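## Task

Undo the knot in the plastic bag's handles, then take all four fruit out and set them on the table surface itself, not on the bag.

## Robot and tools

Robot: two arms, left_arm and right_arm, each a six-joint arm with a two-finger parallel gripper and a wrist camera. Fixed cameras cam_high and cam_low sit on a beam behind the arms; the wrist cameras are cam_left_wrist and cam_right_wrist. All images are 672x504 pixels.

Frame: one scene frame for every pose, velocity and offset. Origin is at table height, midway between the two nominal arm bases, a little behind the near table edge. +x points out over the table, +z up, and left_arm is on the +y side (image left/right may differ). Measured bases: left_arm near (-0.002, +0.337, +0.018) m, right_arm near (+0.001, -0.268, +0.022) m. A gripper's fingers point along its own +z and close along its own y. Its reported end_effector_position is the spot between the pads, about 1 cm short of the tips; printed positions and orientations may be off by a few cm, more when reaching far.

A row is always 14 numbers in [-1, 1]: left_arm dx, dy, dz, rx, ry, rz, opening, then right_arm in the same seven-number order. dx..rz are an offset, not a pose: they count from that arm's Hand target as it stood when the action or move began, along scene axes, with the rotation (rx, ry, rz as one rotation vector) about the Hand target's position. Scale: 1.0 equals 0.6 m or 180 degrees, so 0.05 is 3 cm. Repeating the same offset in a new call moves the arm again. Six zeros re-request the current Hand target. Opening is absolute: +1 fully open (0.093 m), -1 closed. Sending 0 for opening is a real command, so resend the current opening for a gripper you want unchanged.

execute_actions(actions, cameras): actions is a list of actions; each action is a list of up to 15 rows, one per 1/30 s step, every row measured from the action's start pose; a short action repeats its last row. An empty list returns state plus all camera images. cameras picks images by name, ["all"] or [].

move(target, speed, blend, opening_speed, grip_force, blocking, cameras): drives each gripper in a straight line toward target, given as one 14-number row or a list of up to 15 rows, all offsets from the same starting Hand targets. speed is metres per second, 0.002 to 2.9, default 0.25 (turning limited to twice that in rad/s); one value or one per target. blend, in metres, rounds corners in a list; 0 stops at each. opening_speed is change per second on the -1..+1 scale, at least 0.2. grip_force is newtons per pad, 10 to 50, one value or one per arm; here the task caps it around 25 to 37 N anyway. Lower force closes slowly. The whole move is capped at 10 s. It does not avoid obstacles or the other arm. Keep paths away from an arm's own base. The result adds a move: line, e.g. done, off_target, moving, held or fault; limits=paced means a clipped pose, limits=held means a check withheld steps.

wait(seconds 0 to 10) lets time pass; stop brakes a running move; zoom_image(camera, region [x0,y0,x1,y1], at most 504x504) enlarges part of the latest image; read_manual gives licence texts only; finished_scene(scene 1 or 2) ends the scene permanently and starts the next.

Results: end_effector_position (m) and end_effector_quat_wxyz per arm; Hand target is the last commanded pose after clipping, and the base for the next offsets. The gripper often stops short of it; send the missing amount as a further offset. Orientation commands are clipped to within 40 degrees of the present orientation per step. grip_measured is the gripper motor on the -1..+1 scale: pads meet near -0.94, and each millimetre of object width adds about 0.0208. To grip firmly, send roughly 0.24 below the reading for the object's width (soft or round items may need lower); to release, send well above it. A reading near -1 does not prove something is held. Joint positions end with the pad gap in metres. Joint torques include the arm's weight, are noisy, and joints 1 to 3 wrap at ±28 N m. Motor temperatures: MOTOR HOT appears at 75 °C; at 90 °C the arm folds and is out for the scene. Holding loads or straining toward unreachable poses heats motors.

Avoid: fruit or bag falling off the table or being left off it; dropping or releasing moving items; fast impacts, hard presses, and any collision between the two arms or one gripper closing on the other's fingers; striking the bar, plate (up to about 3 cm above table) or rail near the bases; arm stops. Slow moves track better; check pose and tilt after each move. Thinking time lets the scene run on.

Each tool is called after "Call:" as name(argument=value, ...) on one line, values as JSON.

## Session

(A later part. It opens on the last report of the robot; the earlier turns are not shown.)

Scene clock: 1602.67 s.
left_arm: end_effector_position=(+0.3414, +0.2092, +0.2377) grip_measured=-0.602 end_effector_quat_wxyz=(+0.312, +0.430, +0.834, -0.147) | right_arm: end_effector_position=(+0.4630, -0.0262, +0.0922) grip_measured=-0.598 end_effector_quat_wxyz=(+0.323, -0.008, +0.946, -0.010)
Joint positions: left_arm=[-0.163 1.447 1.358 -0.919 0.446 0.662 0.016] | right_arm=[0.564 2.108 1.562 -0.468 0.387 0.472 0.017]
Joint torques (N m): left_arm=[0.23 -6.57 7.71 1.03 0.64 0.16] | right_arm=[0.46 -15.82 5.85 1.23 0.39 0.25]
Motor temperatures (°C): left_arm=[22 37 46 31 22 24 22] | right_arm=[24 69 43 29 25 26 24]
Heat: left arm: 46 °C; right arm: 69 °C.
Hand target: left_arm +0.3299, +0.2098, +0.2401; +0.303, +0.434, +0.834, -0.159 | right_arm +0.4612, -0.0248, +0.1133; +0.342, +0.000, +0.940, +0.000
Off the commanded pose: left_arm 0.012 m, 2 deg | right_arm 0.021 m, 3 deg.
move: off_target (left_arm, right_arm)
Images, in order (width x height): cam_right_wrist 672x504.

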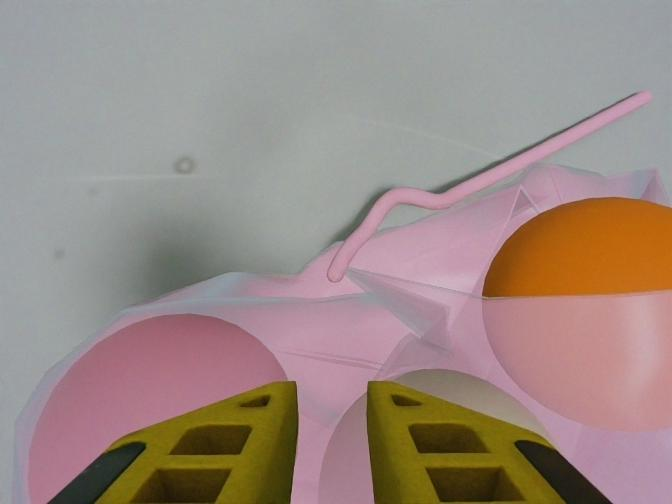

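Call:
move(target=[[0,0,0,0,0,0,-0.6,-0.1,-0.208,0.178,0,0,0,-0.6],[0.1835,-0.325,-0.142,0.0084,0.0073,0.1057,-0.5,-0.287,-0.458,0.131,0,0,0,-0.6]], speed=0.2, blend=[0.02,0], cameras=["cam_left_wrist"])

Scene clock: 1623.30 s.
left_arm: end_effector_position=(+0.4309, +0.0213, +0.1476) grip_measured=-0.502 end_effector_quat_wxyz=(+0.292, +0.300, +0.903, -0.099) | right_arm: end_effector_position=(+0.2987, -0.3008, +0.1990) grip_measured=-0.598 end_effector_quat_wxyz=(+0.358, +0.003, +0.934, -0.004)
Joint positions: left_arm=[-0.635 2.048 1.725 -0.618 -0.006 0.012 0.021] | right_arm=[-0.181 1.025 0.865 -0.674 -0.067 -0.113 0.017]
Joint torques (N m): left_arm=[-0.5 -8.81 10.55 1.89 -0.17 -0.12] | right_arm=[-0.92 -3.62 6.23 1.18 -0.16 0.02]
Motor temperatures (°C): left_arm=[22 37 46 32 22 24 22] | right_arm=[24 65 40 30 25 26 24]
Heat: left arm: 46 °C; right arm: 65 °C.
Hand target: left_arm +0.4400, +0.0148, +0.1549; +0.310, +0.292, +0.899, -0.100 | right_arm +0.2890, -0.2996, +0.1918; +0.342, +0.000, +0.940, +0.000
Off the commanded pose: left_arm 0.013 m, 2 deg | right_arm 0.012 m, 2 deg.
move: off_target (left_arm, right_arm); target 2's new opening was sent with left_arm's hand 0.013 m and 2 deg from that target
Images, in order (width x height): cam_left_wrist 672x504.

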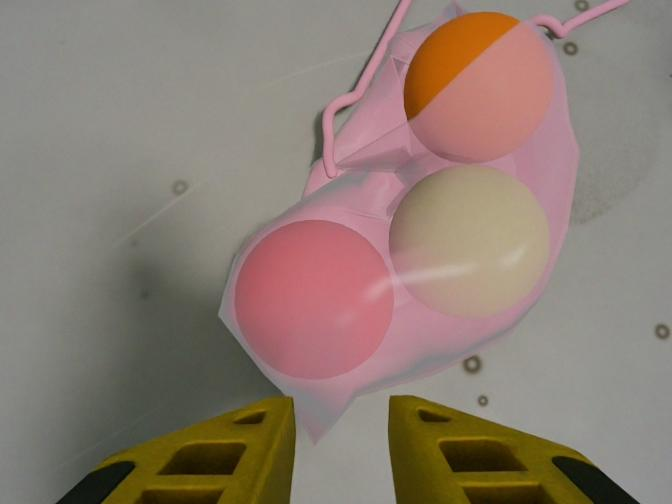

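Call:
move(target=[0.1183,-0.0788,-0.1367,0.013,0.0182,-0.0058,-0.5,0,0,0,0,0,0,-0.6], speed=0.1, cameras=["cam_left_wrist"])

Scene clock: 1656.27 s.
left_arm: end_effector_position=(+0.5139, -0.0363, +0.0801) grip_measured=-0.502 end_effector_quat_wxyz=(+0.295, +0.297, +0.903, -0.099) | right_arm: end_effector_position=(+0.2987, -0.3008, +0.1990) grip_measured=-0.598 end_effector_quat_wxyz=(+0.358, +0.003, +0.934, -0.004)
Joint positions: left_arm=[-0.628 2.558 2.318 -0.694 -0.006 0.013 0.021] | right_arm=[-0.181 1.025 0.865 -0.674 -0.067 -0.113 0.017]
Joint torques (N m): left_arm=[0.06 -11.43 10.47 1.22 0.07 0.17] | right_arm=[-0.95 -3.74 6.31 1.15 -0.14 0.06]
Motor temperatures (°C): left_arm=[22 40 53 35 22 24 22] | right_arm=[24 51 40 29 25 26 24]
Heat: left arm: 53 °C; right arm: 51 °C.
Hand target: left_arm +0.5112, -0.0323, +0.0731; +0.277, +0.304, +0.907, -0.093 | right_arm +0.2890, -0.2996, +0.1918; +0.342, +0.000, +0.940, +0.000
Off the commanded pose: left_arm 0.009 m, 2 deg | right_arm 0.012 m, 2 deg.
move: off_target (right_arm)
Images, in order (width x height): cam_left_wrist 672x504.

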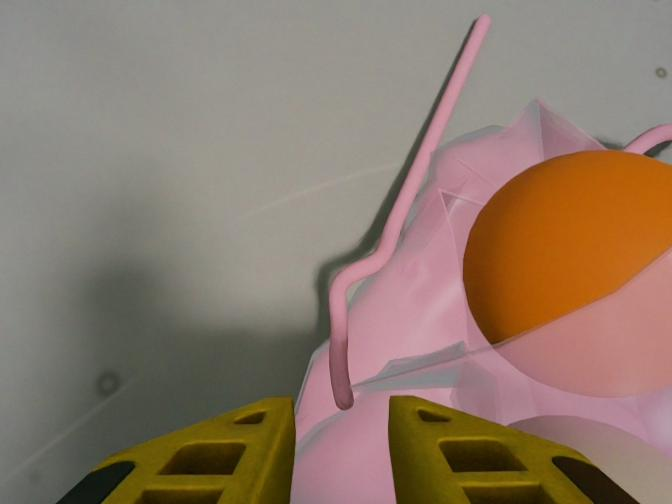

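Call:
move(target=[0.0145,-0.0083,-0.0717,0,0,0,-0.5,0,0,0,0,0,0,-0.6], speed=0.06, cameras=["cam_left_wrist"])

Scene clock: 1664.10 s.
left_arm: end_effector_position=(+0.5216, -0.0394, +0.0547) grip_measured=-0.502 end_effector_quat_wxyz=(+0.297, +0.297, +0.902, -0.098) | right_arm: end_effector_position=(+0.2987, -0.3008, +0.1990) grip_measured=-0.598 end_effector_quat_wxyz=(+0.358, +0.003, +0.934, -0.004)
Joint positions: left_arm=[-0.624 2.615 2.323 -0.64 -0.006 0.017 0.021] | right_arm=[-0.181 1.025 0.865 -0.674 -0.067 -0.113 0.017]
Joint torques (N m): left_arm=[-0.06 -9.95 8.73 1.6 0.09 0.14] | right_arm=[-1.01 -3.63 6.17 1.18 -0.16 0.06]
Heat: left arm: 52 °C; right arm: 49 °C.
Hand target: left_arm +0.5198, -0.0375, +0.0299; +0.277, +0.304, +0.907, -0.093 | right_arm +0.2890, -0.2996, +0.1918; +0.342, +0.000, +0.940, +0.000
Off the commanded pose: left_arm 0.025 m, 2 deg | right_arm 0.012 m, 2 deg.
move: off_target (left_arm, right_arm)
Images, in order (width x height): cam_left_wrist 672x504.

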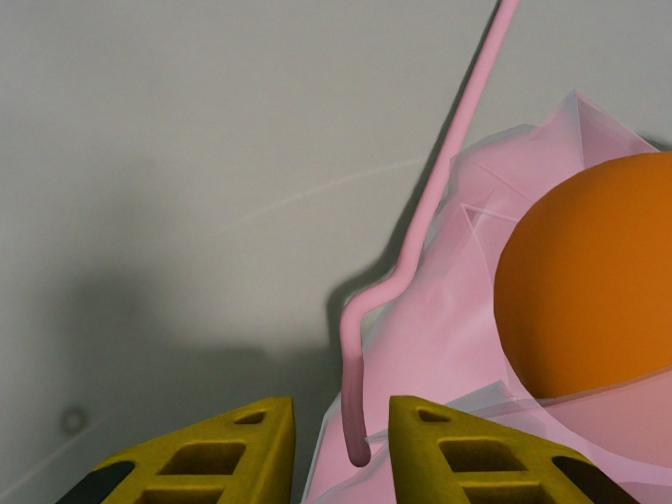

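Call:
move(target=[0.008,-0.006,-0.028,0,0,0,-0.5,0,0,0,0,0,0,-0.6], speed=0.06, cameras=["cam_left_wrist"])

Scene clock: 1668.07 s.
left_arm: end_effector_position=(+0.5332, -0.0479, +0.0527) grip_measured=-0.502 end_effector_quat_wxyz=(+0.318, +0.295, +0.895, -0.105) | right_arm: end_effector_position=(+0.2987, -0.3008, +0.1990) grip_measured=-0.598 end_effector_quat_wxyz=(+0.358, +0.003, +0.934, -0.004)
Joint positions: left_arm=[-0.624 2.657 2.368 -0.596 -0.006 0.017 0.021] | right_arm=[-0.181 1.025 0.865 -0.674 -0.067 -0.113 0.017]
Joint torques (N m): left_arm=[0.02 -9.35 7.92 1.39 0.08 0.15] | right_arm=[-1.02 -3.63 6.23 1.14 -0.14 0.02]
Heat: left arm: 51 °C; right arm: 48 °C.
Hand target: left_arm +0.5246, -0.0411, +0.0131; +0.277, +0.304, +0.907, -0.093 | right_arm +0.2890, -0.2996, +0.1918; +0.342, +0.000, +0.940, +0.000
Off the commanded pose: left_arm 0.041 m, 5 deg | right_arm 0.012 m, 2 deg.
move: off_target (left_arm, right_arm)
Images, in order (width x height): cam_left_wrist 672x504.

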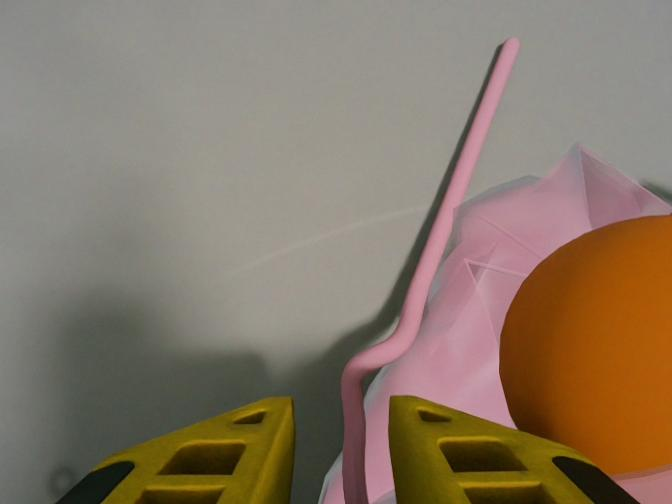

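Call:
move(target=[[-0.005,0.0,0.12,-0.033,-0.038,-0.022,-0.5,0,0,0,0,0,0,-0.6],[0.0373,-0.065,0.1033,-0.0658,-0.0757,-0.0438,-0.5,0,0,0,0,0,0,-0.6]], speed=0.1, blend=[0.02,0], cameras=["cam_left_wrist"])

Scene clock: 1699.53 s.
left_arm: end_effector_position=(+0.5405, -0.0664, +0.0674) grip_measured=-0.502 end_effector_quat_wxyz=(+0.382, +0.336, +0.847, -0.155) | right_arm: end_effector_position=(+0.2987, -0.3008, +0.1990) grip_measured=-0.598 end_effector_quat_wxyz=(+0.358, +0.003, +0.934, -0.004)
Joint positions: left_arm=[-0.614 2.595 2.199 -0.328 0.099 0.101 0.021] | right_arm=[-0.181 1.025 0.865 -0.674 -0.067 -0.113 0.017]
Joint torques (N m): left_arm=[-0.65 -11.45 10.88 2.44 0.33 0.16] | right_arm=[-1.03 -3.62 6.26 1.16 -0.14 0.03]
Motor temperatures (°C): left_arm=[22 49 49 34 22 24 22] | right_arm=[24 45 40 30 25 26 24]
Heat: left arm: 49 °C; right arm: 45 °C.
Hand target: left_arm +0.5470, -0.0800, +0.0751; +0.405, +0.344, +0.830, -0.168 | right_arm +0.2890, -0.2996, +0.1918; +0.342, +0.000, +0.940, +0.000
Off the commanded pose: left_arm 0.017 m, 4 deg | right_arm 0.012 m, 2 deg.
move: off_target (left_arm, right_arm)
Images, in order (width x height): cam_left_wrist 672x504.

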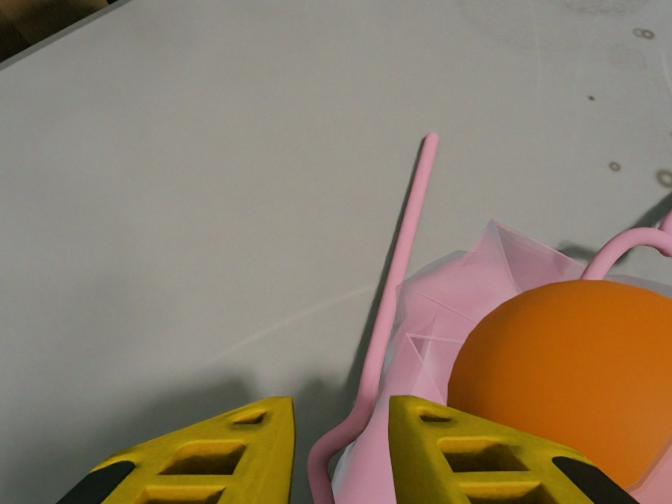

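Call:
move(target=[[-0.05,0.05,0.15,0,0,0,-0.5,0.1,-0.04,0.0,0.015,-0.02,0.17,-0.5],[-0.245,0.217,0.192,0.0509,0.0588,0.0501,-0.5,0.2267,-0.084,-0.15,0.0345,-0.0484,0.3935,-0.5]], speed=0.15, blend=[0.02,0], cameras=["cam_left_wrist","cam_right_wrist"])

Scene clock: 1731.77 s.
left_arm: end_effector_position=(+0.4128, +0.0439, +0.1908) grip_measured=-0.502 end_effector_quat_wxyz=(+0.326, +0.294, +0.892, -0.108) | right_arm: end_effector_position=(+0.4213, -0.3495, +0.1028) grip_measured=-0.502 end_effector_quat_wxyz=(+0.338, -0.528, +0.742, +0.240)
Joint positions: left_arm=[-0.62 1.871 1.605 -0.6 -0.002 0.02 0.021] | right_arm=[-0.527 2.261 1.842 -1.301 -0.828 -1.792 0.021]
Joint torques (N m): left_arm=[-0.88 -10.74 6.76 1.28 -0.16 -0.14] | right_arm=[-0.51 -9.74 8.1 -0.16 -0.77 0.05]
Motor temperatures (°C): left_arm=[22 56 49 40 22 24 22] | right_arm=[24 43 40 29 25 26 24]
Heat: left arm: 56 °C; right arm: 43 °C.
Hand target: left_arm +0.4000, +0.0502, +0.1904; +0.310, +0.292, +0.899, -0.100 | right_arm +0.4250, -0.3500, +0.1018; +0.344, -0.527, +0.738, +0.246
Off the commanded pose: left_arm 0.014 m, 2 deg | right_arm 0.004 m, 1 deg.
move: off_target (left_arm)
Images, in order (width x height): cam_left_wrist 672x504, cam_right_wrist 672x504.

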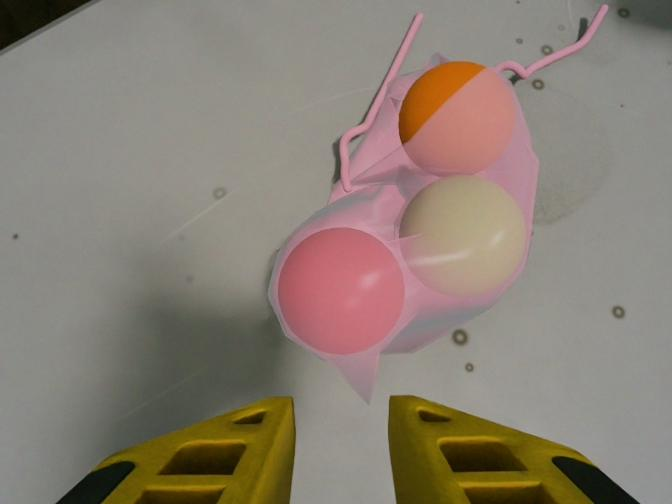

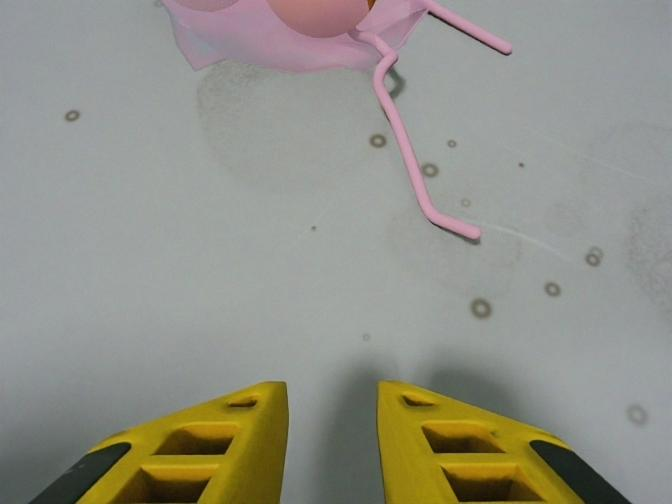

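Call:
move(target=[0,0,0,0,0,0,-0.5,0.1178,0.1218,-0.09,0,0,0.05,-0.5], speed=0.12, cameras=["cam_right_wrist"])

Scene clock: 1751.47 s.
left_arm: end_effector_position=(+0.4128, +0.0439, +0.1908) grip_measured=-0.502 end_effector_quat_wxyz=(+0.326, +0.294, +0.892, -0.108) | right_arm: end_effector_position=(+0.4938, -0.2808, +0.0511) grip_measured=-0.502 end_effector_quat_wxyz=(+0.323, -0.589, +0.694, +0.259)
Joint positions: left_arm=[-0.62 1.871 1.605 -0.6 -0.002 0.02 0.021] | right_arm=[-0.324 2.577 2.2 -1.283 -0.832 -1.734 0.021]
Joint torques (N m): left_arm=[-0.95 -10.74 6.82 1.28 -0.17 -0.11] | right_arm=[0.08 -11.49 8.27 -0.1 -0.83 0.23]
Motor temperatures (°C): left_arm=[22 55 48 37 22 24 22] | right_arm=[24 48 41 28 25 26 24]
Heat: left arm: 55 °C; right arm: 48 °C.
Hand target: left_arm +0.4001, +0.0502, +0.1904; +0.310, +0.292, +0.899, -0.100 | right_arm +0.4957, -0.2769, +0.0479; +0.323, -0.583, +0.694, +0.272
Off the commanded pose: left_arm 0.014 m, 2 deg | right_arm 0.005 m, 2 deg.
move: off_target (left_arm)
Images, in order (width x height): cam_right_wrist 672x504.

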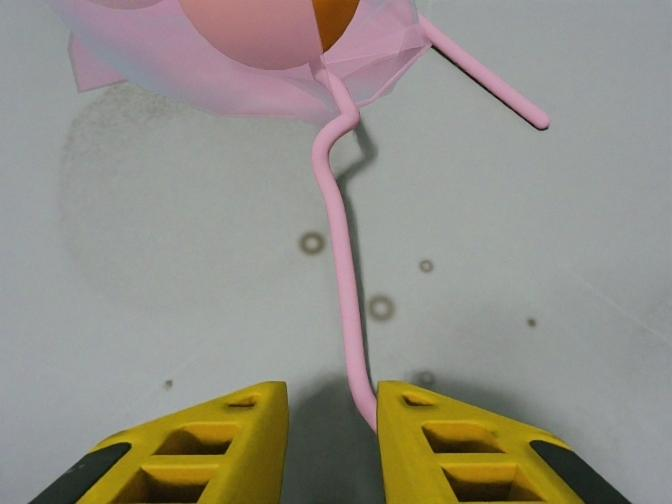

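Call:
move(target=[[0,0,0,0,0,0,-0.5,0.0142,0.105,-0.0267,0,0,0,-0.5],[0,0,0,0,0,0,-0.5,0.0192,0.1333,-0.0517,0,0,0,-0.5]], speed=0.08, cameras=["cam_right_wrist"])

Scene clock: 1761.90 s.
left_arm: end_effector_position=(+0.4128, +0.0439, +0.1908) grip_measured=-0.502 end_effector_quat_wxyz=(+0.326, +0.294, +0.892, -0.108) | right_arm: end_effector_position=(+0.5011, -0.2224, +0.0223) grip_measured=-0.502 end_effector_quat_wxyz=(+0.316, -0.560, +0.712, +0.283)
Joint positions: left_arm=[-0.62 1.871 1.605 -0.6 -0.002 0.02 0.021] | right_arm=[-0.21 2.553 2.023 -1.019 -0.858 -1.494 0.021]
Joint torques (N m): left_arm=[-0.87 -10.82 6.8 1.31 -0.17 -0.12] | right_arm=[4.7 -13.83 3.79 0.93 -0.57 0.21]
Motor temperatures (°C): left_arm=[22 55 47 36 22 24 22] | right_arm=[24 53 41 28 25 26 24]
Heat: left arm: 55 °C; right arm: 53 °C.
Hand target: left_arm +0.4001, +0.0502, +0.1904; +0.310, +0.292, +0.899, -0.100 | right_arm +0.5072, -0.1970, +0.0169; +0.323, -0.583, +0.694, +0.272
Off the commanded pose: left_arm 0.014 m, 2 deg | right_arm 0.027 m, 4 deg.
move: off_target (left_arm, right_arm)
Images, in order (width x height): cam_right_wrist 672x504.

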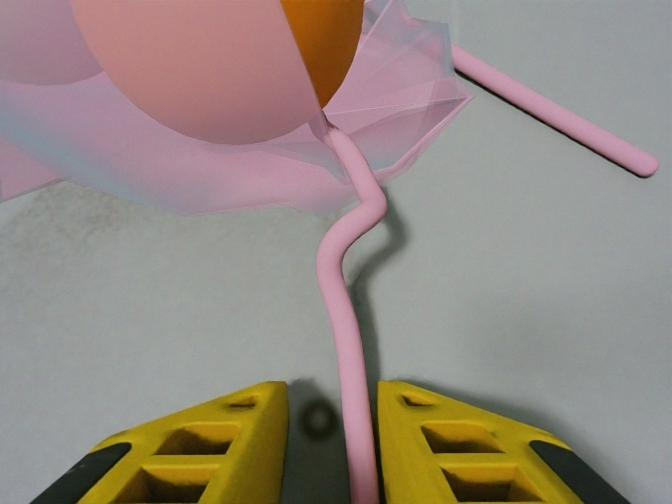

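Call:
move(target=[0,0,0,0,0,0,-0.5,0,-0.025,0.002,0,0,0,-1], opening_speed=0.6, cameras=[])

Scene clock: 1768.40 s.
left_arm: end_effector_position=(+0.4128, +0.0439, +0.1908) grip_measured=-0.502 end_effector_quat_wxyz=(+0.326, +0.294, +0.892, -0.108) | right_arm: end_effector_position=(+0.5064, -0.2231, +0.0227) grip_measured=-0.896 end_effector_quat_wxyz=(+0.328, -0.571, +0.702, +0.270)
Joint positions: left_arm=[-0.62 1.871 1.605 -0.6 -0.002 0.02 0.021] | right_arm=[-0.209 2.553 2.024 -0.991 -0.858 -1.514 0.002]
Joint torques (N m): left_arm=[-0.92 -10.77 6.78 1.3 -0.17 -0.12] | right_arm=[1.84 -12.29 7.39 0.28 -0.58 0.01]
Motor temperatures (°C): left_arm=[22 55 47 36 22 24 22] | right_arm=[24 56 40 28 25 26 24]
Heat: left arm: 55 °C; right arm: 56 °C.
Hand target: left_arm +0.4001, +0.0502, +0.1904; +0.310, +0.292, +0.899, -0.100 | right_arm +0.5072, -0.2119, +0.0181; +0.323, -0.583, +0.694, +0.272
Off the commanded pose: left_arm 0.014 m, 2 deg | right_arm 0.012 m, 2 deg.
move: off_target (left_arm, right_arm)
No camera images: "cameras" was empty.

Call:
move(target=[[0,0,0,0,0,0,-0.5,-0.045,-0.005,0.12,0,0,0,-1],[0,0,0,0,0,0,-0.5,-0.162,0.053,0.18,0,0,0,-1]], speed=0.08, blend=[0.03,0], cameras=["cam_left_wrist","cam_right_wrist"])

Scene clock: 1777.77 s.
left_arm: end_effector_position=(+0.4128, +0.0439, +0.1908) grip_measured=-0.502 end_effector_quat_wxyz=(+0.326, +0.294, +0.892, -0.108) | right_arm: end_effector_position=(+0.4105, -0.1824, +0.1135) grip_measured=-0.896 end_effector_quat_wxyz=(+0.314, -0.576, +0.698, +0.287)
Joint positions: left_arm=[-0.62 1.871 1.605 -0.6 -0.002 0.02 0.021] | right_arm=[-0.143 2.061 1.543 -0.995 -0.858 -1.458 0.002]
Joint torques (N m): left_arm=[-0.83 -10.74 6.79 1.29 -0.19 -0.11] | right_arm=[0.46 -14.15 5.07 0.41 -0.54 0.19]
Motor temperatures (°C): left_arm=[22 55 46 36 22 24 22] | right_arm=[24 58 39 28 25 26 24]
Heat: left arm: 55 °C; right arm: 58 °C.
Hand target: left_arm +0.4001, +0.0502, +0.1904; +0.310, +0.292, +0.899, -0.100 | right_arm +0.4101, -0.1802, +0.1261; +0.323, -0.583, +0.694, +0.272
Off the commanded pose: left_arm 0.014 m, 2 deg | right_arm 0.013 m, 2 deg.
move: off_target (left_arm, right_arm)
Images, in order (width x height): cam_left_wrist 672x504, cam_right_wrist 672x504.

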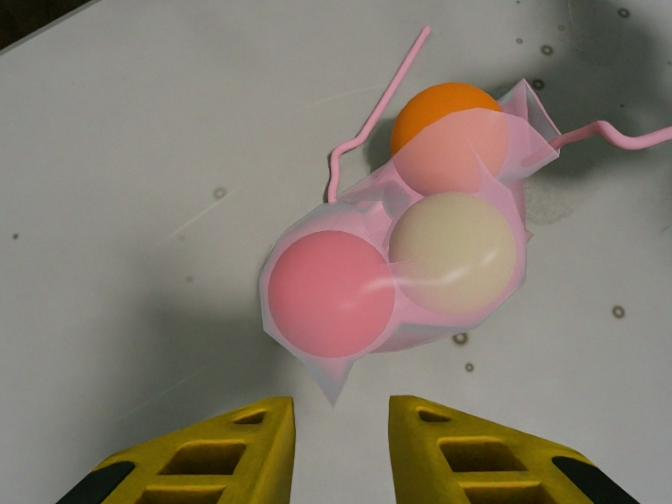

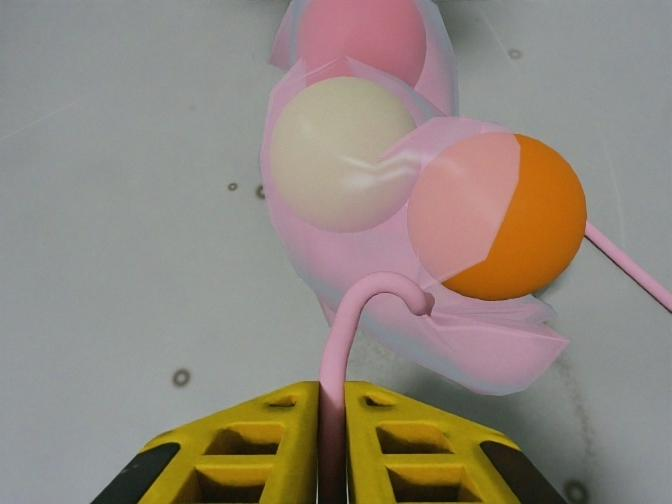

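Call:
move(target=[0,0,0,0,0,0,-0.5,-0.11,0.035,-0.0,0,0,0,-1], speed=0.08, cameras=["cam_left_wrist","cam_right_wrist"])

Scene clock: 1785.43 s.
left_arm: end_effector_position=(+0.4128, +0.0439, +0.1908) grip_measured=-0.502 end_effector_quat_wxyz=(+0.326, +0.294, +0.892, -0.108) | right_arm: end_effector_position=(+0.3450, -0.1604, +0.1193) grip_measured=-0.896 end_effector_quat_wxyz=(+0.317, -0.576, +0.697, +0.287)
Joint positions: left_arm=[-0.62 1.871 1.605 -0.6 -0.002 0.02 0.021] | right_arm=[-0.097 1.798 1.194 -0.851 -0.858 -1.388 0.002]
Joint torques (N m): left_arm=[-0.9 -10.8 6.8 1.3 -0.18 -0.11] | right_arm=[0.5 -11.23 4.85 0.57 -0.47 0.26]
Motor temperatures (°C): left_arm=[22 55 46 36 22 24 22] | right_arm=[24 60 39 27 25 26 24]
Heat: left arm: 55 °C; right arm: 60 °C.
Hand target: left_arm +0.4001, +0.0502, +0.1904; +0.310, +0.292, +0.899, -0.100 | right_arm +0.3440, -0.1591, +0.1260; +0.323, -0.583, +0.694, +0.272
Off the commanded pose: left_arm 0.014 m, 2 deg | right_arm 0.007 m, 2 deg.
move: off_target (left_arm)
Images, in order (width x height): cam_left_wrist 672x504, cam_right_wrist 672x504.

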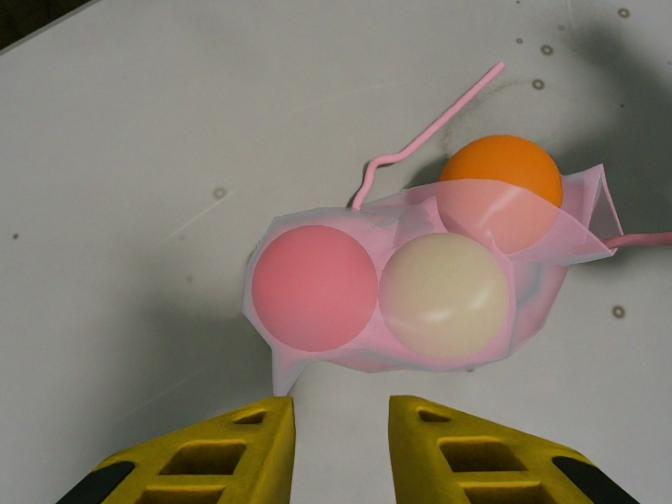

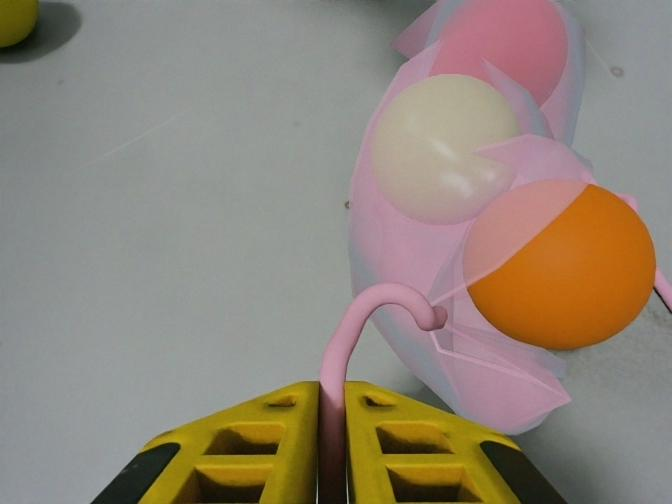

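Call:
move(target=[[0,0,0,0,0,0,-0.5,-0.017,0,-0.117,0,0,0,-1],[0,0,0,0,0,0,-0.5,-0.017,0,-0.117,0,0,0,-0.4],[-0.05,0.08,0.04,0,0,0,-0.5,-0.06,-0.12,0.03,0,0,0,-0.4],[-0.092,0.15,0.05,0,0,0,-0.5,0.11,0.155,0.065,-0.0516,0.162,-0.6817,-0.62]], speed=[0.1,0.1,0.2,0.25], blend=[0,0,0.03,0], cameras=["cam_left_wrist","cam_right_wrist"])

Scene clock: 1811.70 s.
left_arm: end_effector_position=(+0.3577, +0.1340, +0.2255) grip_measured=-0.502 end_effector_quat_wxyz=(+0.331, +0.284, +0.894, -0.098) | right_arm: end_effector_position=(+0.4093, -0.0698, +0.1676) grip_measured=-0.617 end_effector_quat_wxyz=(+0.199, +0.374, +0.903, -0.077)
Joint positions: left_arm=[-0.501 1.505 1.331 -0.689 0.048 0.1 0.021] | right_arm=[0.575 2.23 2.182 -1.441 0.443 1.384 0.016]
Joint torques (N m): left_arm=[0.29 -7.47 6.76 1.29 0.27 0.17] | right_arm=[0.57 -9.68 8.58 0.17 0.44 0.25]
Motor temperatures (°C): left_arm=[22 52 46 35 22 24 22] | right_arm=[24 57 38 27 25 26 24]
Heat: left arm: 52 °C; right arm: 57 °C.
Hand target: left_arm +0.3448, +0.1403, +0.2204; +0.310, +0.292, +0.899, -0.100 | right_arm +0.4100, -0.0662, +0.1650; +0.200, +0.373, +0.902, -0.083
Off the commanded pose: left_arm 0.015 m, 3 deg | right_arm 0.005 m, 1 deg.
move: off_target (left_arm)
Images, in order (width x height): cam_left_wrist 672x504, cam_right_wrist 672x504.

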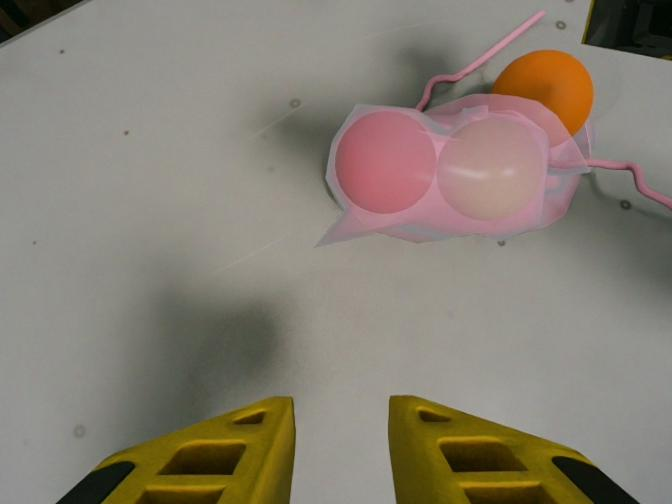

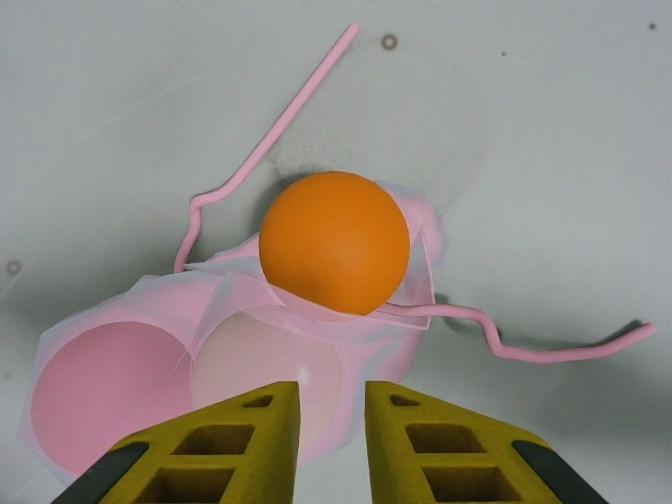

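Call:
move(target=[[0,0,0,0,0,0,-0.5,0.0232,-0.0213,-0.1433,0,0,0,-0.3],[0,0,0,0,0,0,-0.5,0.0275,-0.026,-0.157,0,0,0,0.15]], speed=0.1, cameras=["cam_right_wrist"])

Scene clock: 1831.63 s.
left_arm: end_effector_position=(+0.3577, +0.1340, +0.2255) grip_measured=-0.502 end_effector_quat_wxyz=(+0.331, +0.284, +0.894, -0.098) | right_arm: end_effector_position=(+0.4253, -0.0795, +0.0852) grip_measured=+0.148 end_effector_quat_wxyz=(+0.204, +0.377, +0.900, -0.073)
Joint positions: left_arm=[-0.501 1.505 1.331 -0.689 0.048 0.1 0.021] | right_arm=[0.534 2.235 1.862 -1.085 0.443 1.344 0.052]
Joint torques (N m): left_arm=[0.2 -7.61 6.8 1.3 0.27 0.17] | right_arm=[-0.73 -9.89 5.08 0.6 0.46 0.04]
Motor temperatures (°C): left_arm=[22 47 46 35 22 24 22] | right_arm=[24 57 39 27 25 26 24]
Heat: left arm: 47 °C; right arm: 57 °C.
Hand target: left_arm +0.3448, +0.1403, +0.2204; +0.310, +0.292, +0.899, -0.100 | right_arm +0.4265, -0.0818, +0.0708; +0.200, +0.373, +0.902, -0.083
Off the commanded pose: left_arm 0.015 m, 3 deg | right_arm 0.015 m, 1 deg.
move: off_target (left_arm, right_arm); target 2's new opening was sent with right_arm's hand 0.015 m and 1 deg from that target
Images, in order (width x height): cam_right_wrist 672x504.

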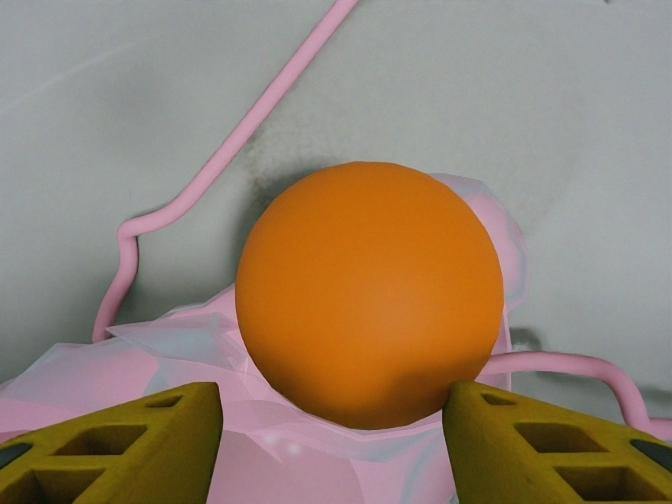

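Call:
move(target=[[0,0,0,0,0,0,-0.5,-0.004,-0.0287,-0.0185,0,0,0,0.15],[0,0,0,0,0,0,-0.5,-0.004,-0.0287,-0.0185,0,0,0,0.4],[0,0,0,0,0,0,-0.5,0.003,-0.034,-0.04,0,0,0,0.62]], speed=0.07, cameras=["cam_right_wrist"])

Scene clock: 1843.13 s.
left_arm: end_effector_position=(+0.3577, +0.1340, +0.2255) grip_measured=-0.502 end_effector_quat_wxyz=(+0.331, +0.284, +0.894, -0.098) | right_arm: end_effector_position=(+0.4307, -0.1030, +0.0536) grip_measured=+0.618 end_effector_quat_wxyz=(+0.209, +0.378, +0.898, -0.084)
Joint positions: left_arm=[-0.501 1.505 1.331 -0.689 0.048 0.1 0.021] | right_arm=[0.488 2.235 1.73 -0.943 0.46 1.297 0.075]
Joint torques (N m): left_arm=[0.34 -7.54 6.76 1.28 0.28 0.18] | right_arm=[-0.42 -11.4 5.14 0.5 0.26 0.05]
Motor temperatures (°C): left_arm=[22 45 46 35 22 24 22] | right_arm=[24 58 39 27 25 26 24]
Heat: left arm: 46 °C; right arm: 58 °C.
Hand target: left_arm +0.3448, +0.1403, +0.2204; +0.310, +0.292, +0.899, -0.100 | right_arm +0.4284, -0.1021, +0.0468; +0.200, +0.373, +0.902, -0.083
Off the commanded pose: left_arm 0.015 m, 3 deg | right_arm 0.007 m, 1 deg.
move: off_target (left_arm)
Images, in order (width x height): cam_right_wrist 672x504.

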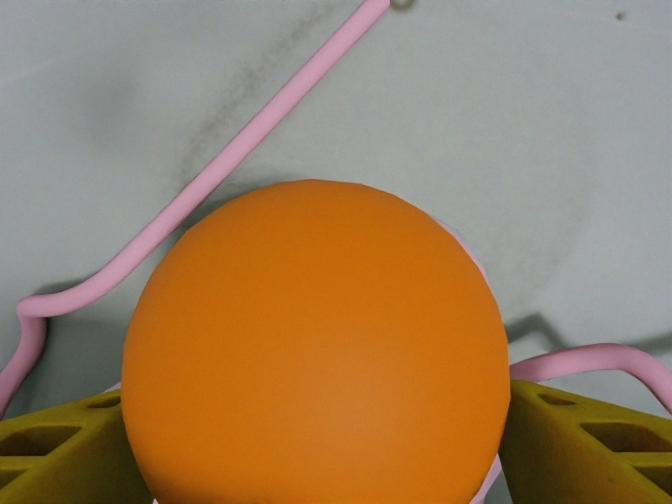

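Call:
move(target=[[0,0,0,0,0,0,-0.5,0.0,0.0,0.0,0,0,0,0.78],[0,0,0,0,0,0,-0.5,0.0125,-0.0067,-0.03,0,0,0,0.78]], speed=0.06, cameras=["cam_right_wrist"])

Scene clock: 1852.07 s.
left_arm: end_effector_position=(+0.3577, +0.1340, +0.2255) grip_measured=-0.502 end_effector_quat_wxyz=(+0.331, +0.284, +0.894, -0.098) | right_arm: end_effector_position=(+0.4368, -0.1070, +0.0428) grip_measured=+0.777 end_effector_quat_wxyz=(+0.211, +0.377, +0.898, -0.083)
Joint positions: left_arm=[-0.501 1.505 1.331 -0.689 0.048 0.1 0.021] | right_arm=[0.473 2.254 1.716 -0.898 0.459 1.278 0.083]
Joint torques (N m): left_arm=[0.25 -7.47 6.76 1.3 0.28 0.16] | right_arm=[-0.66 -10.21 5.39 0.66 0.24 0.03]
Motor temperatures (°C): left_arm=[22 45 46 35 22 24 22] | right_arm=[24 58 38 27 25 26 24]
Heat: left arm: 46 °C; right arm: 58 °C.
Hand target: left_arm +0.3448, +0.1403, +0.2204; +0.310, +0.292, +0.899, -0.100 | right_arm +0.4359, -0.1061, +0.0290; +0.200, +0.373, +0.902, -0.083
Off the commanded pose: left_arm 0.015 m, 3 deg | right_arm 0.014 m, 1 deg.
move: off_target (left_arm, right_arm)
Images, in order (width x height): cam_right_wrist 672x504.

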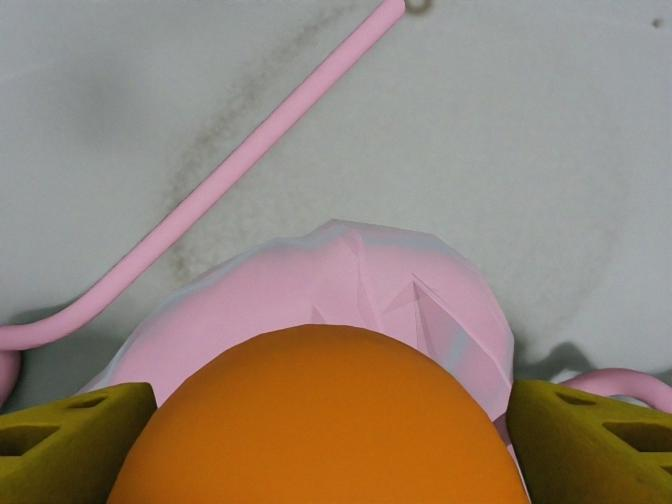

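Call:
move(target=[0,0,0,0,0,0,-0.5,-0.0185,0.0215,-0.0067,0,0,0,0.78], speed=0.06, cameras=["cam_right_wrist"])

Scene clock: 1860.23 s.
left_arm: end_effector_position=(+0.3577, +0.1340, +0.2255) grip_measured=-0.502 end_effector_quat_wxyz=(+0.331, +0.284, +0.894, -0.098) | right_arm: end_effector_position=(+0.4295, -0.0987, +0.0391) grip_measured=+0.777 end_effector_quat_wxyz=(+0.209, +0.374, +0.900, -0.083)
Joint positions: left_arm=[-0.501 1.505 1.331 -0.689 0.048 0.1 0.021] | right_arm=[0.496 2.254 1.701 -0.895 0.459 1.297 0.083]
Joint torques (N m): left_arm=[0.17 -7.56 6.8 1.3 0.26 0.15] | right_arm=[0.83 -10.15 4.85 0.6 0.28 0.21]
Motor temperatures (°C): left_arm=[22 44 46 35 22 24 22] | right_arm=[24 56 38 27 25 26 24]
Heat: left arm: 46 °C; right arm: 56 °C.
Hand target: left_arm +0.3448, +0.1403, +0.2204; +0.310, +0.292, +0.899, -0.100 | right_arm +0.4248, -0.0932, +0.0250; +0.200, +0.373, +0.902, -0.083
Off the commanded pose: left_arm 0.015 m, 3 deg | right_arm 0.016 m, 1 deg.
move: off_target (left_arm, right_arm)
Images, in order (width x height): cam_right_wrist 672x504.

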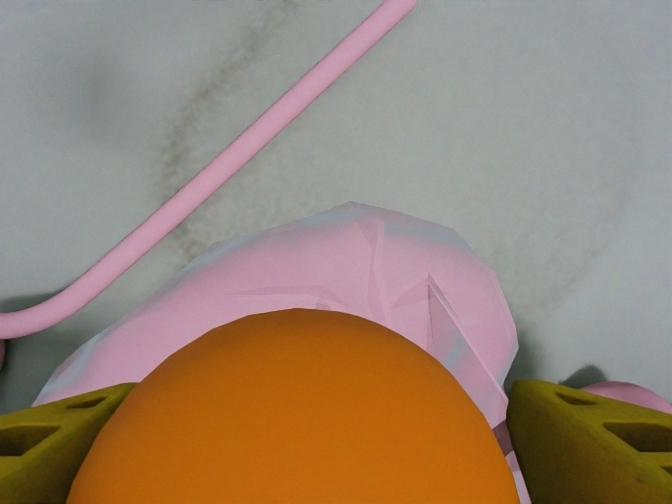

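Call:
move(target=[0,0,0,0,0,0,-0.5,-0.01,0.0167,0.0,0,0,0,0.78], speed=0.06, cameras=["cam_right_wrist"])

Scene clock: 1865.70 s.
left_arm: end_effector_position=(+0.3577, +0.1340, +0.2255) grip_measured=-0.502 end_effector_quat_wxyz=(+0.331, +0.284, +0.894, -0.098) | right_arm: end_effector_position=(+0.4250, -0.0877, +0.0394) grip_measured=+0.777 end_effector_quat_wxyz=(+0.211, +0.375, +0.899, -0.077)
Joint positions: left_arm=[-0.501 1.505 1.331 -0.689 0.048 0.1 0.021] | right_arm=[0.522 2.254 1.701 -0.895 0.459 1.326 0.083]
Joint torques (N m): left_arm=[0.18 -7.49 6.82 1.29 0.26 0.17] | right_arm=[0.72 -9.74 5.56 0.47 0.32 0.25]
Motor temperatures (°C): left_arm=[22 44 46 35 22 24 22] | right_arm=[24 55 38 27 25 26 24]
Heat: left arm: 46 °C; right arm: 55 °C.
Hand target: left_arm +0.3448, +0.1403, +0.2204; +0.310, +0.292, +0.899, -0.100 | right_arm +0.4188, -0.0832, +0.0250; +0.200, +0.373, +0.902, -0.083
Off the commanded pose: left_arm 0.015 m, 3 deg | right_arm 0.016 m, 2 deg.
move: off_target (left_arm, right_arm)
Images, in order (width x height): cam_right_wrist 672x504.

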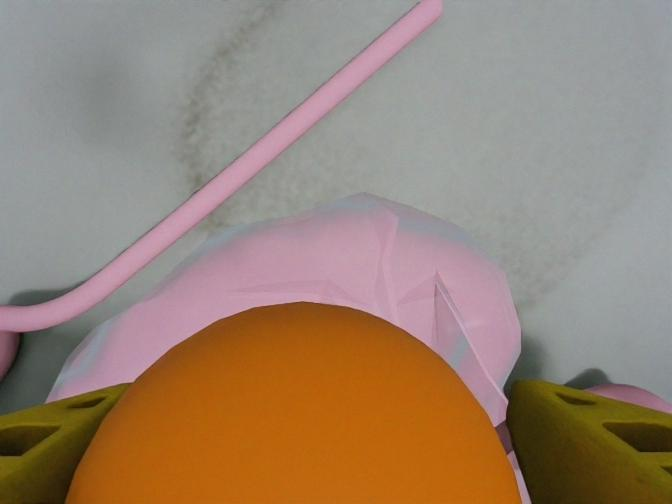

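Call:
move(target=[0,0,0,0,0,0,-0.5,0,0,0,0,0,0,0.2], opening_speed=0.4, cameras=["cam_right_wrist"])

Scene clock: 1871.10 s.
left_arm: end_effector_position=(+0.3577, +0.1340, +0.2255) grip_measured=-0.502 end_effector_quat_wxyz=(+0.331, +0.284, +0.894, -0.098) | right_arm: end_effector_position=(+0.4250, -0.0877, +0.0394) grip_measured=+0.320 end_effector_quat_wxyz=(+0.212, +0.377, +0.899, -0.076)
Joint positions: left_arm=[-0.501 1.505 1.331 -0.689 0.048 0.1 0.021] | right_arm=[0.522 2.254 1.701 -0.895 0.459 1.329 0.061]
Joint torques (N m): left_arm=[0.09 -7.49 6.82 1.29 0.25 0.16] | right_arm=[0.69 -9.84 5.41 0.45 0.28 0.23]
Motor temperatures (°C): left_arm=[22 44 46 35 22 24 22] | right_arm=[24 55 38 26 25 26 24]
Heat: left arm: 46 °C; right arm: 55 °C.
Hand target: left_arm +0.3448, +0.1403, +0.2204; +0.310, +0.292, +0.899, -0.100 | right_arm +0.4188, -0.0832, +0.0250; +0.200, +0.373, +0.902, -0.083
Off the commanded pose: left_arm 0.015 m, 3 deg | right_arm 0.016 m, 2 deg.
move: off_target (left_arm, right_arm)
Images, in order (width x height): cam_right_wrist 672x504.

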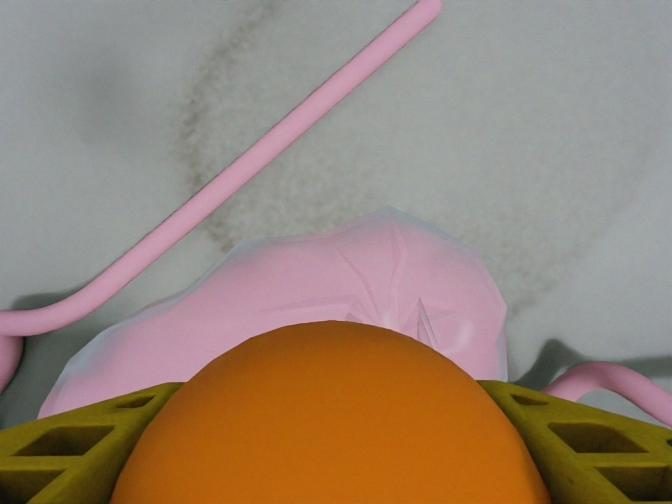

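Call:
move(target=[0,0,0,0,0,0,-0.5,0.033,-0.05,0.2,0,0,0,0.2], speed=0.06, cameras=["cam_left_wrist","cam_right_wrist"])

Scene clock: 1883.30 s.
left_arm: end_effector_position=(+0.3577, +0.1340, +0.2255) grip_measured=-0.502 end_effector_quat_wxyz=(+0.331, +0.284, +0.894, -0.098) | right_arm: end_effector_position=(+0.4359, -0.1145, +0.1176) grip_measured=+0.320 end_effector_quat_wxyz=(+0.189, +0.370, +0.903, -0.109)
Joint positions: left_arm=[-0.501 1.505 1.331 -0.689 0.048 0.1 0.021] | right_arm=[0.462 2.254 2.024 -1.271 0.455 1.265 0.061]
Joint torques (N m): left_arm=[0.21 -7.49 6.76 1.29 0.28 0.16] | right_arm=[-0.69 -15.99 8.8 0.17 0.28 0.03]
Heat: left arm: 46 °C; right arm: 54 °C.
Hand target: left_arm +0.3448, +0.1403, +0.2204; +0.310, +0.292, +0.899, -0.100 | right_arm +0.4385, -0.1131, +0.1449; +0.200, +0.373, +0.902, -0.083
Off the commanded pose: left_arm 0.015 m, 3 deg | right_arm 0.027 m, 3 deg.
move: off_target (left_arm, right_arm)
Images, in order (width x height): cam_left_wrist 672x504, cam_right_wrist 672x504.

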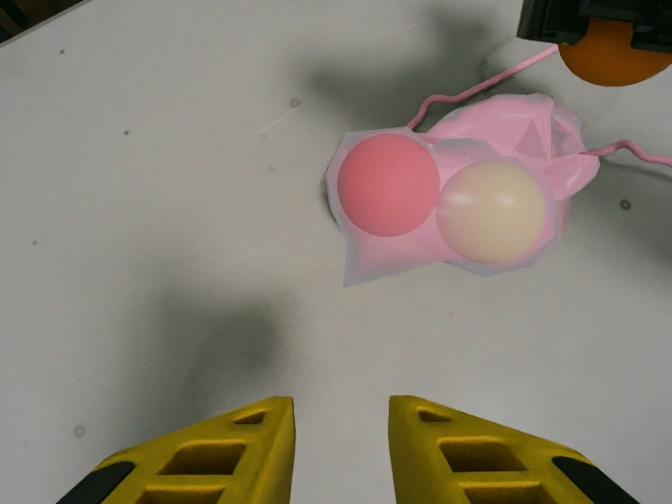

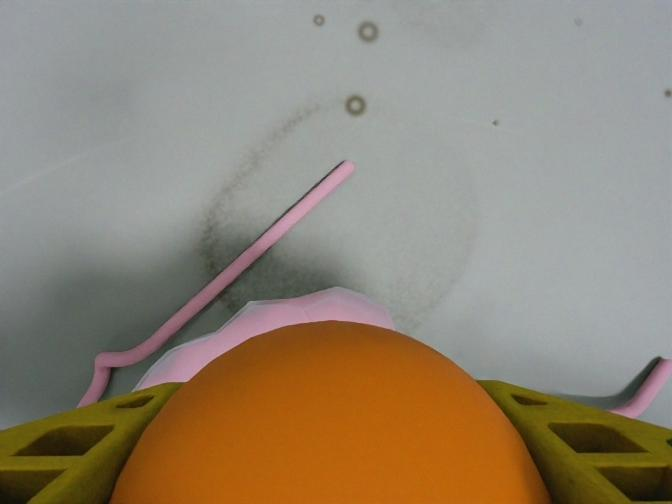

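Call:
move(target=[[0,0,0,0,0,0,-0.5,-0.014,-0.3617,-0.02,0,0,0,0.2],[0,0,0,0,0,0,-0.5,-0.014,-0.3617,-0.14,0,0,0,0.2]], speed=[0.2,0.1], blend=[0.02,0], cameras=[])

Scene clock: 1892.23 s.
left_arm: end_effector_position=(+0.3577, +0.1340, +0.2255) grip_measured=-0.502 end_effector_quat_wxyz=(+0.331, +0.284, +0.894, -0.098) | right_arm: end_effector_position=(+0.4280, -0.3315, +0.0701) grip_measured=+0.320 end_effector_quat_wxyz=(+0.202, +0.378, +0.899, -0.088)
Joint positions: left_arm=[-0.501 1.505 1.331 -0.689 0.048 0.1 0.021] | right_arm=[-0.063 1.934 1.342 -0.644 0.33 0.718 0.061]
Joint torques (N m): left_arm=[0.24 -7.58 6.71 1.3 0.28 0.17] | right_arm=[-0.61 -8.32 5.61 1.09 0.15 0.02]
Motor temperatures (°C): left_arm=[22 43 45 35 22 24 22] | right_arm=[24 57 38 26 25 26 25]
Heat: left arm: 45 °C; right arm: 57 °C.
Hand target: left_arm +0.3448, +0.1403, +0.2204; +0.310, +0.292, +0.899, -0.100 | right_arm +0.4302, -0.3302, +0.0609; +0.200, +0.373, +0.902, -0.083
Off the commanded pose: left_arm 0.015 m, 3 deg | right_arm 0.010 m, 1 deg.
move: off_target (left_arm)
No camera images: "cameras" was empty.

Call:
move(target=[0,0,0,0,0,0,-0.5,0,0,-0.033,0,0,0,0.2], speed=0.05, cameras=[])

Call:
move(target=[0,0,0,0,0,0,-0.5,0,0,-0.01,0,0,0,0.2], speed=0.04, cameras=[])

Call:
move(target=[0,0,0,0,0,0,-0.5,0,0,-0.008,0,0,0,0.2], speed=0.04, cameras=["cam_right_wrist"])

Scene clock: 1896.00 s.
left_arm: end_effector_position=(+0.3577, +0.1340, +0.2255) grip_measured=-0.502 end_effector_quat_wxyz=(+0.331, +0.284, +0.894, -0.098) | right_arm: end_effector_position=(+0.4283, -0.3310, +0.0497) grip_measured=+0.320 end_effector_quat_wxyz=(+0.202, +0.377, +0.900, -0.088)
Joint positions: left_arm=[-0.501 1.505 1.331 -0.689 0.048 0.1 0.021] | right_arm=[-0.063 1.965 1.3 -0.572 0.329 0.717 0.061]
Joint torques (N m): left_arm=[0.25 -7.61 6.72 1.28 0.28 0.16] | right_arm=[-0.72 -8.53 5.56 1.11 0.15 0.05]
Motor temperatures (°C): left_arm=[22 43 45 35 22 24 22] | right_arm=[24 56 38 27 25 26 25]
Heat: left arm: 45 °C; right arm: 56 °C.
Hand target: left_arm +0.3448, +0.1403, +0.2204; +0.310, +0.292, +0.899, -0.100 | right_arm +0.4302, -0.3302, +0.0412; +0.200, +0.373, +0.902, -0.083
Off the commanded pose: left_arm 0.015 m, 3 deg | right_arm 0.009 m, 1 deg.
move: off_target (left_arm)
No camera images: "cameras" was empty.

Scene clock: 1896.97 s.
left_arm: end_effector_position=(+0.3577, +0.1340, +0.2255) grip_measured=-0.502 end_effector_quat_wxyz=(+0.331, +0.284, +0.894, -0.098) | right_arm: end_effector_position=(+0.4287, -0.3309, +0.0441) grip_measured=+0.320 end_effector_quat_wxyz=(+0.202, +0.377, +0.900, -0.088)
Joint positions: left_arm=[-0.501 1.505 1.331 -0.689 0.048 0.1 0.021] | right_arm=[-0.063 1.975 1.289 -0.55 0.329 0.717 0.061]
Joint torques (N m): left_arm=[0.24 -7.47 6.8 1.31 0.27 0.18] | right_arm=[-0.64 -8.53 5.59 1.08 0.16 0.01]
Motor temperatures (°C): left_arm=[22 43 45 35 22 24 22] | right_arm=[24 56 38 27 25 26 25]
Heat: left arm: 45 °C; right arm: 56 °C.
Hand target: left_arm +0.3448, +0.1403, +0.2204; +0.310, +0.292, +0.899, -0.100 | right_arm +0.4301, -0.3302, +0.0351; +0.200, +0.373, +0.902, -0.083
Off the commanded pose: left_arm 0.015 m, 3 deg | right_arm 0.009 m, 1 deg.
move: off_target (left_arm)
No camera images: "cameras" was empty.

Scene clock: 1897.90 s.
left_arm: end_effector_position=(+0.3577, +0.1340, +0.2255) grip_measured=-0.502 end_effector_quat_wxyz=(+0.331, +0.284, +0.894, -0.098) | right_arm: end_effector_position=(+0.4288, -0.3308, +0.0394) grip_measured=+0.320 end_effector_quat_wxyz=(+0.202, +0.377, +0.900, -0.088)
Joint positions: left_arm=[-0.501 1.505 1.331 -0.689 0.048 0.1 0.021] | right_arm=[-0.063 1.983 1.281 -0.533 0.329 0.716 0.061]
Joint torques (N m): left_arm=[0.23 -7.58 6.8 1.31 0.27 0.17] | right_arm=[-0.69 -8.49 5.56 1.08 0.13 0.05]
Motor temperatures (°C): left_arm=[22 43 45 35 22 24 22] | right_arm=[24 56 38 27 25 26 25]
Heat: left arm: 45 °C; right arm: 56 °C.
Hand target: left_arm +0.3448, +0.1403, +0.2204; +0.310, +0.292, +0.899, -0.100 | right_arm +0.4302, -0.3302, +0.0303; +0.200, +0.373, +0.902, -0.083
Off the commanded pose: left_arm 0.015 m, 3 deg | right_arm 0.009 m, 1 deg.
move: off_target (left_arm)
Images, in order (width x height): cam_right_wrist 672x504.

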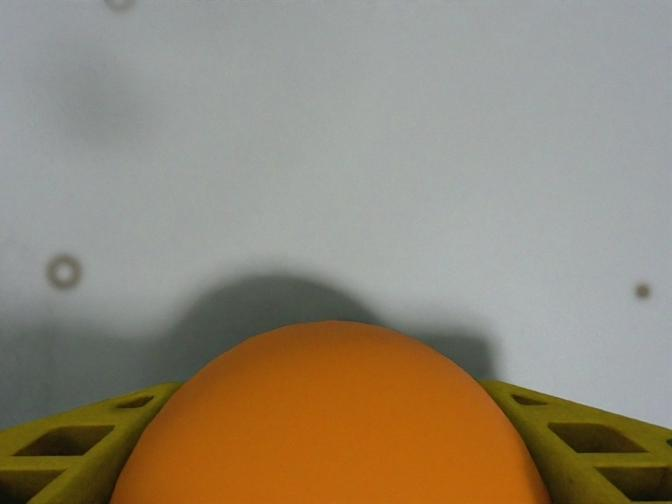

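Call:
move(target=[0,0,0,0,0,0,-0.5,0,0,-0.007,0,0,0,0.2], speed=0.04, cameras=[])

Call:
move(target=[0,0,0,0,0,0,-0.5,0,0,-0.007,0,0,0,0.2], speed=0.04, cameras=[])

Scene clock: 1901.60 s.
left_arm: end_effector_position=(+0.3577, +0.1340, +0.2255) grip_measured=-0.502 end_effector_quat_wxyz=(+0.331, +0.284, +0.894, -0.098) | right_arm: end_effector_position=(+0.4294, -0.3307, +0.0361) grip_measured=+0.320 end_effector_quat_wxyz=(+0.204, +0.377, +0.899, -0.087)
Joint positions: left_arm=[-0.501 1.505 1.331 -0.689 0.048 0.1 0.021] | right_arm=[-0.063 1.989 1.274 -0.517 0.329 0.716 0.061]
Joint torques (N m): left_arm=[0.18 -7.54 6.8 1.29 0.28 0.17] | right_arm=[-0.68 -8.32 5.34 1.04 0.15 0.04]
Motor temperatures (°C): left_arm=[22 43 45 35 22 24 22] | right_arm=[24 56 38 27 25 26 25]
Heat: left arm: 45 °C; right arm: 56 °C.
Hand target: left_arm +0.3448, +0.1403, +0.2204; +0.310, +0.292, +0.899, -0.100 | right_arm +0.4300, -0.3302, +0.0260; +0.200, +0.373, +0.902, -0.083
Off the commanded pose: left_arm 0.015 m, 3 deg | right_arm 0.010 m, 1 deg.
move: off_target (left_arm)
No camera images: "cameras" was empty.

Scene clock: 1902.30 s.
left_arm: end_effector_position=(+0.3577, +0.1340, +0.2255) grip_measured=-0.502 end_effector_quat_wxyz=(+0.331, +0.284, +0.894, -0.098) | right_arm: end_effector_position=(+0.4303, -0.3308, +0.0357) grip_measured=+0.320 end_effector_quat_wxyz=(+0.206, +0.377, +0.899, -0.086)
Joint positions: left_arm=[-0.501 1.505 1.331 -0.689 0.048 0.1 0.021] | right_arm=[-0.063 1.989 1.269 -0.507 0.329 0.715 0.061]
Joint torques (N m): left_arm=[0.24 -7.5 6.78 1.29 0.25 0.16] | right_arm=[-0.59 -7.91 5.18 1.13 0.17 0.06]
Motor temperatures (°C): left_arm=[22 43 45 35 22 24 22] | right_arm=[24 56 38 27 25 26 25]
Heat: left arm: 45 °C; right arm: 56 °C.
Hand target: left_arm +0.3448, +0.1403, +0.2204; +0.310, +0.292, +0.899, -0.100 | right_arm +0.4301, -0.3302, +0.0218; +0.200, +0.373, +0.902, -0.083
Off the commanded pose: left_arm 0.015 m, 3 deg | right_arm 0.014 m, 1 deg.
move: off_target (left_arm, right_arm)
No camera images: "cameras" was empty.


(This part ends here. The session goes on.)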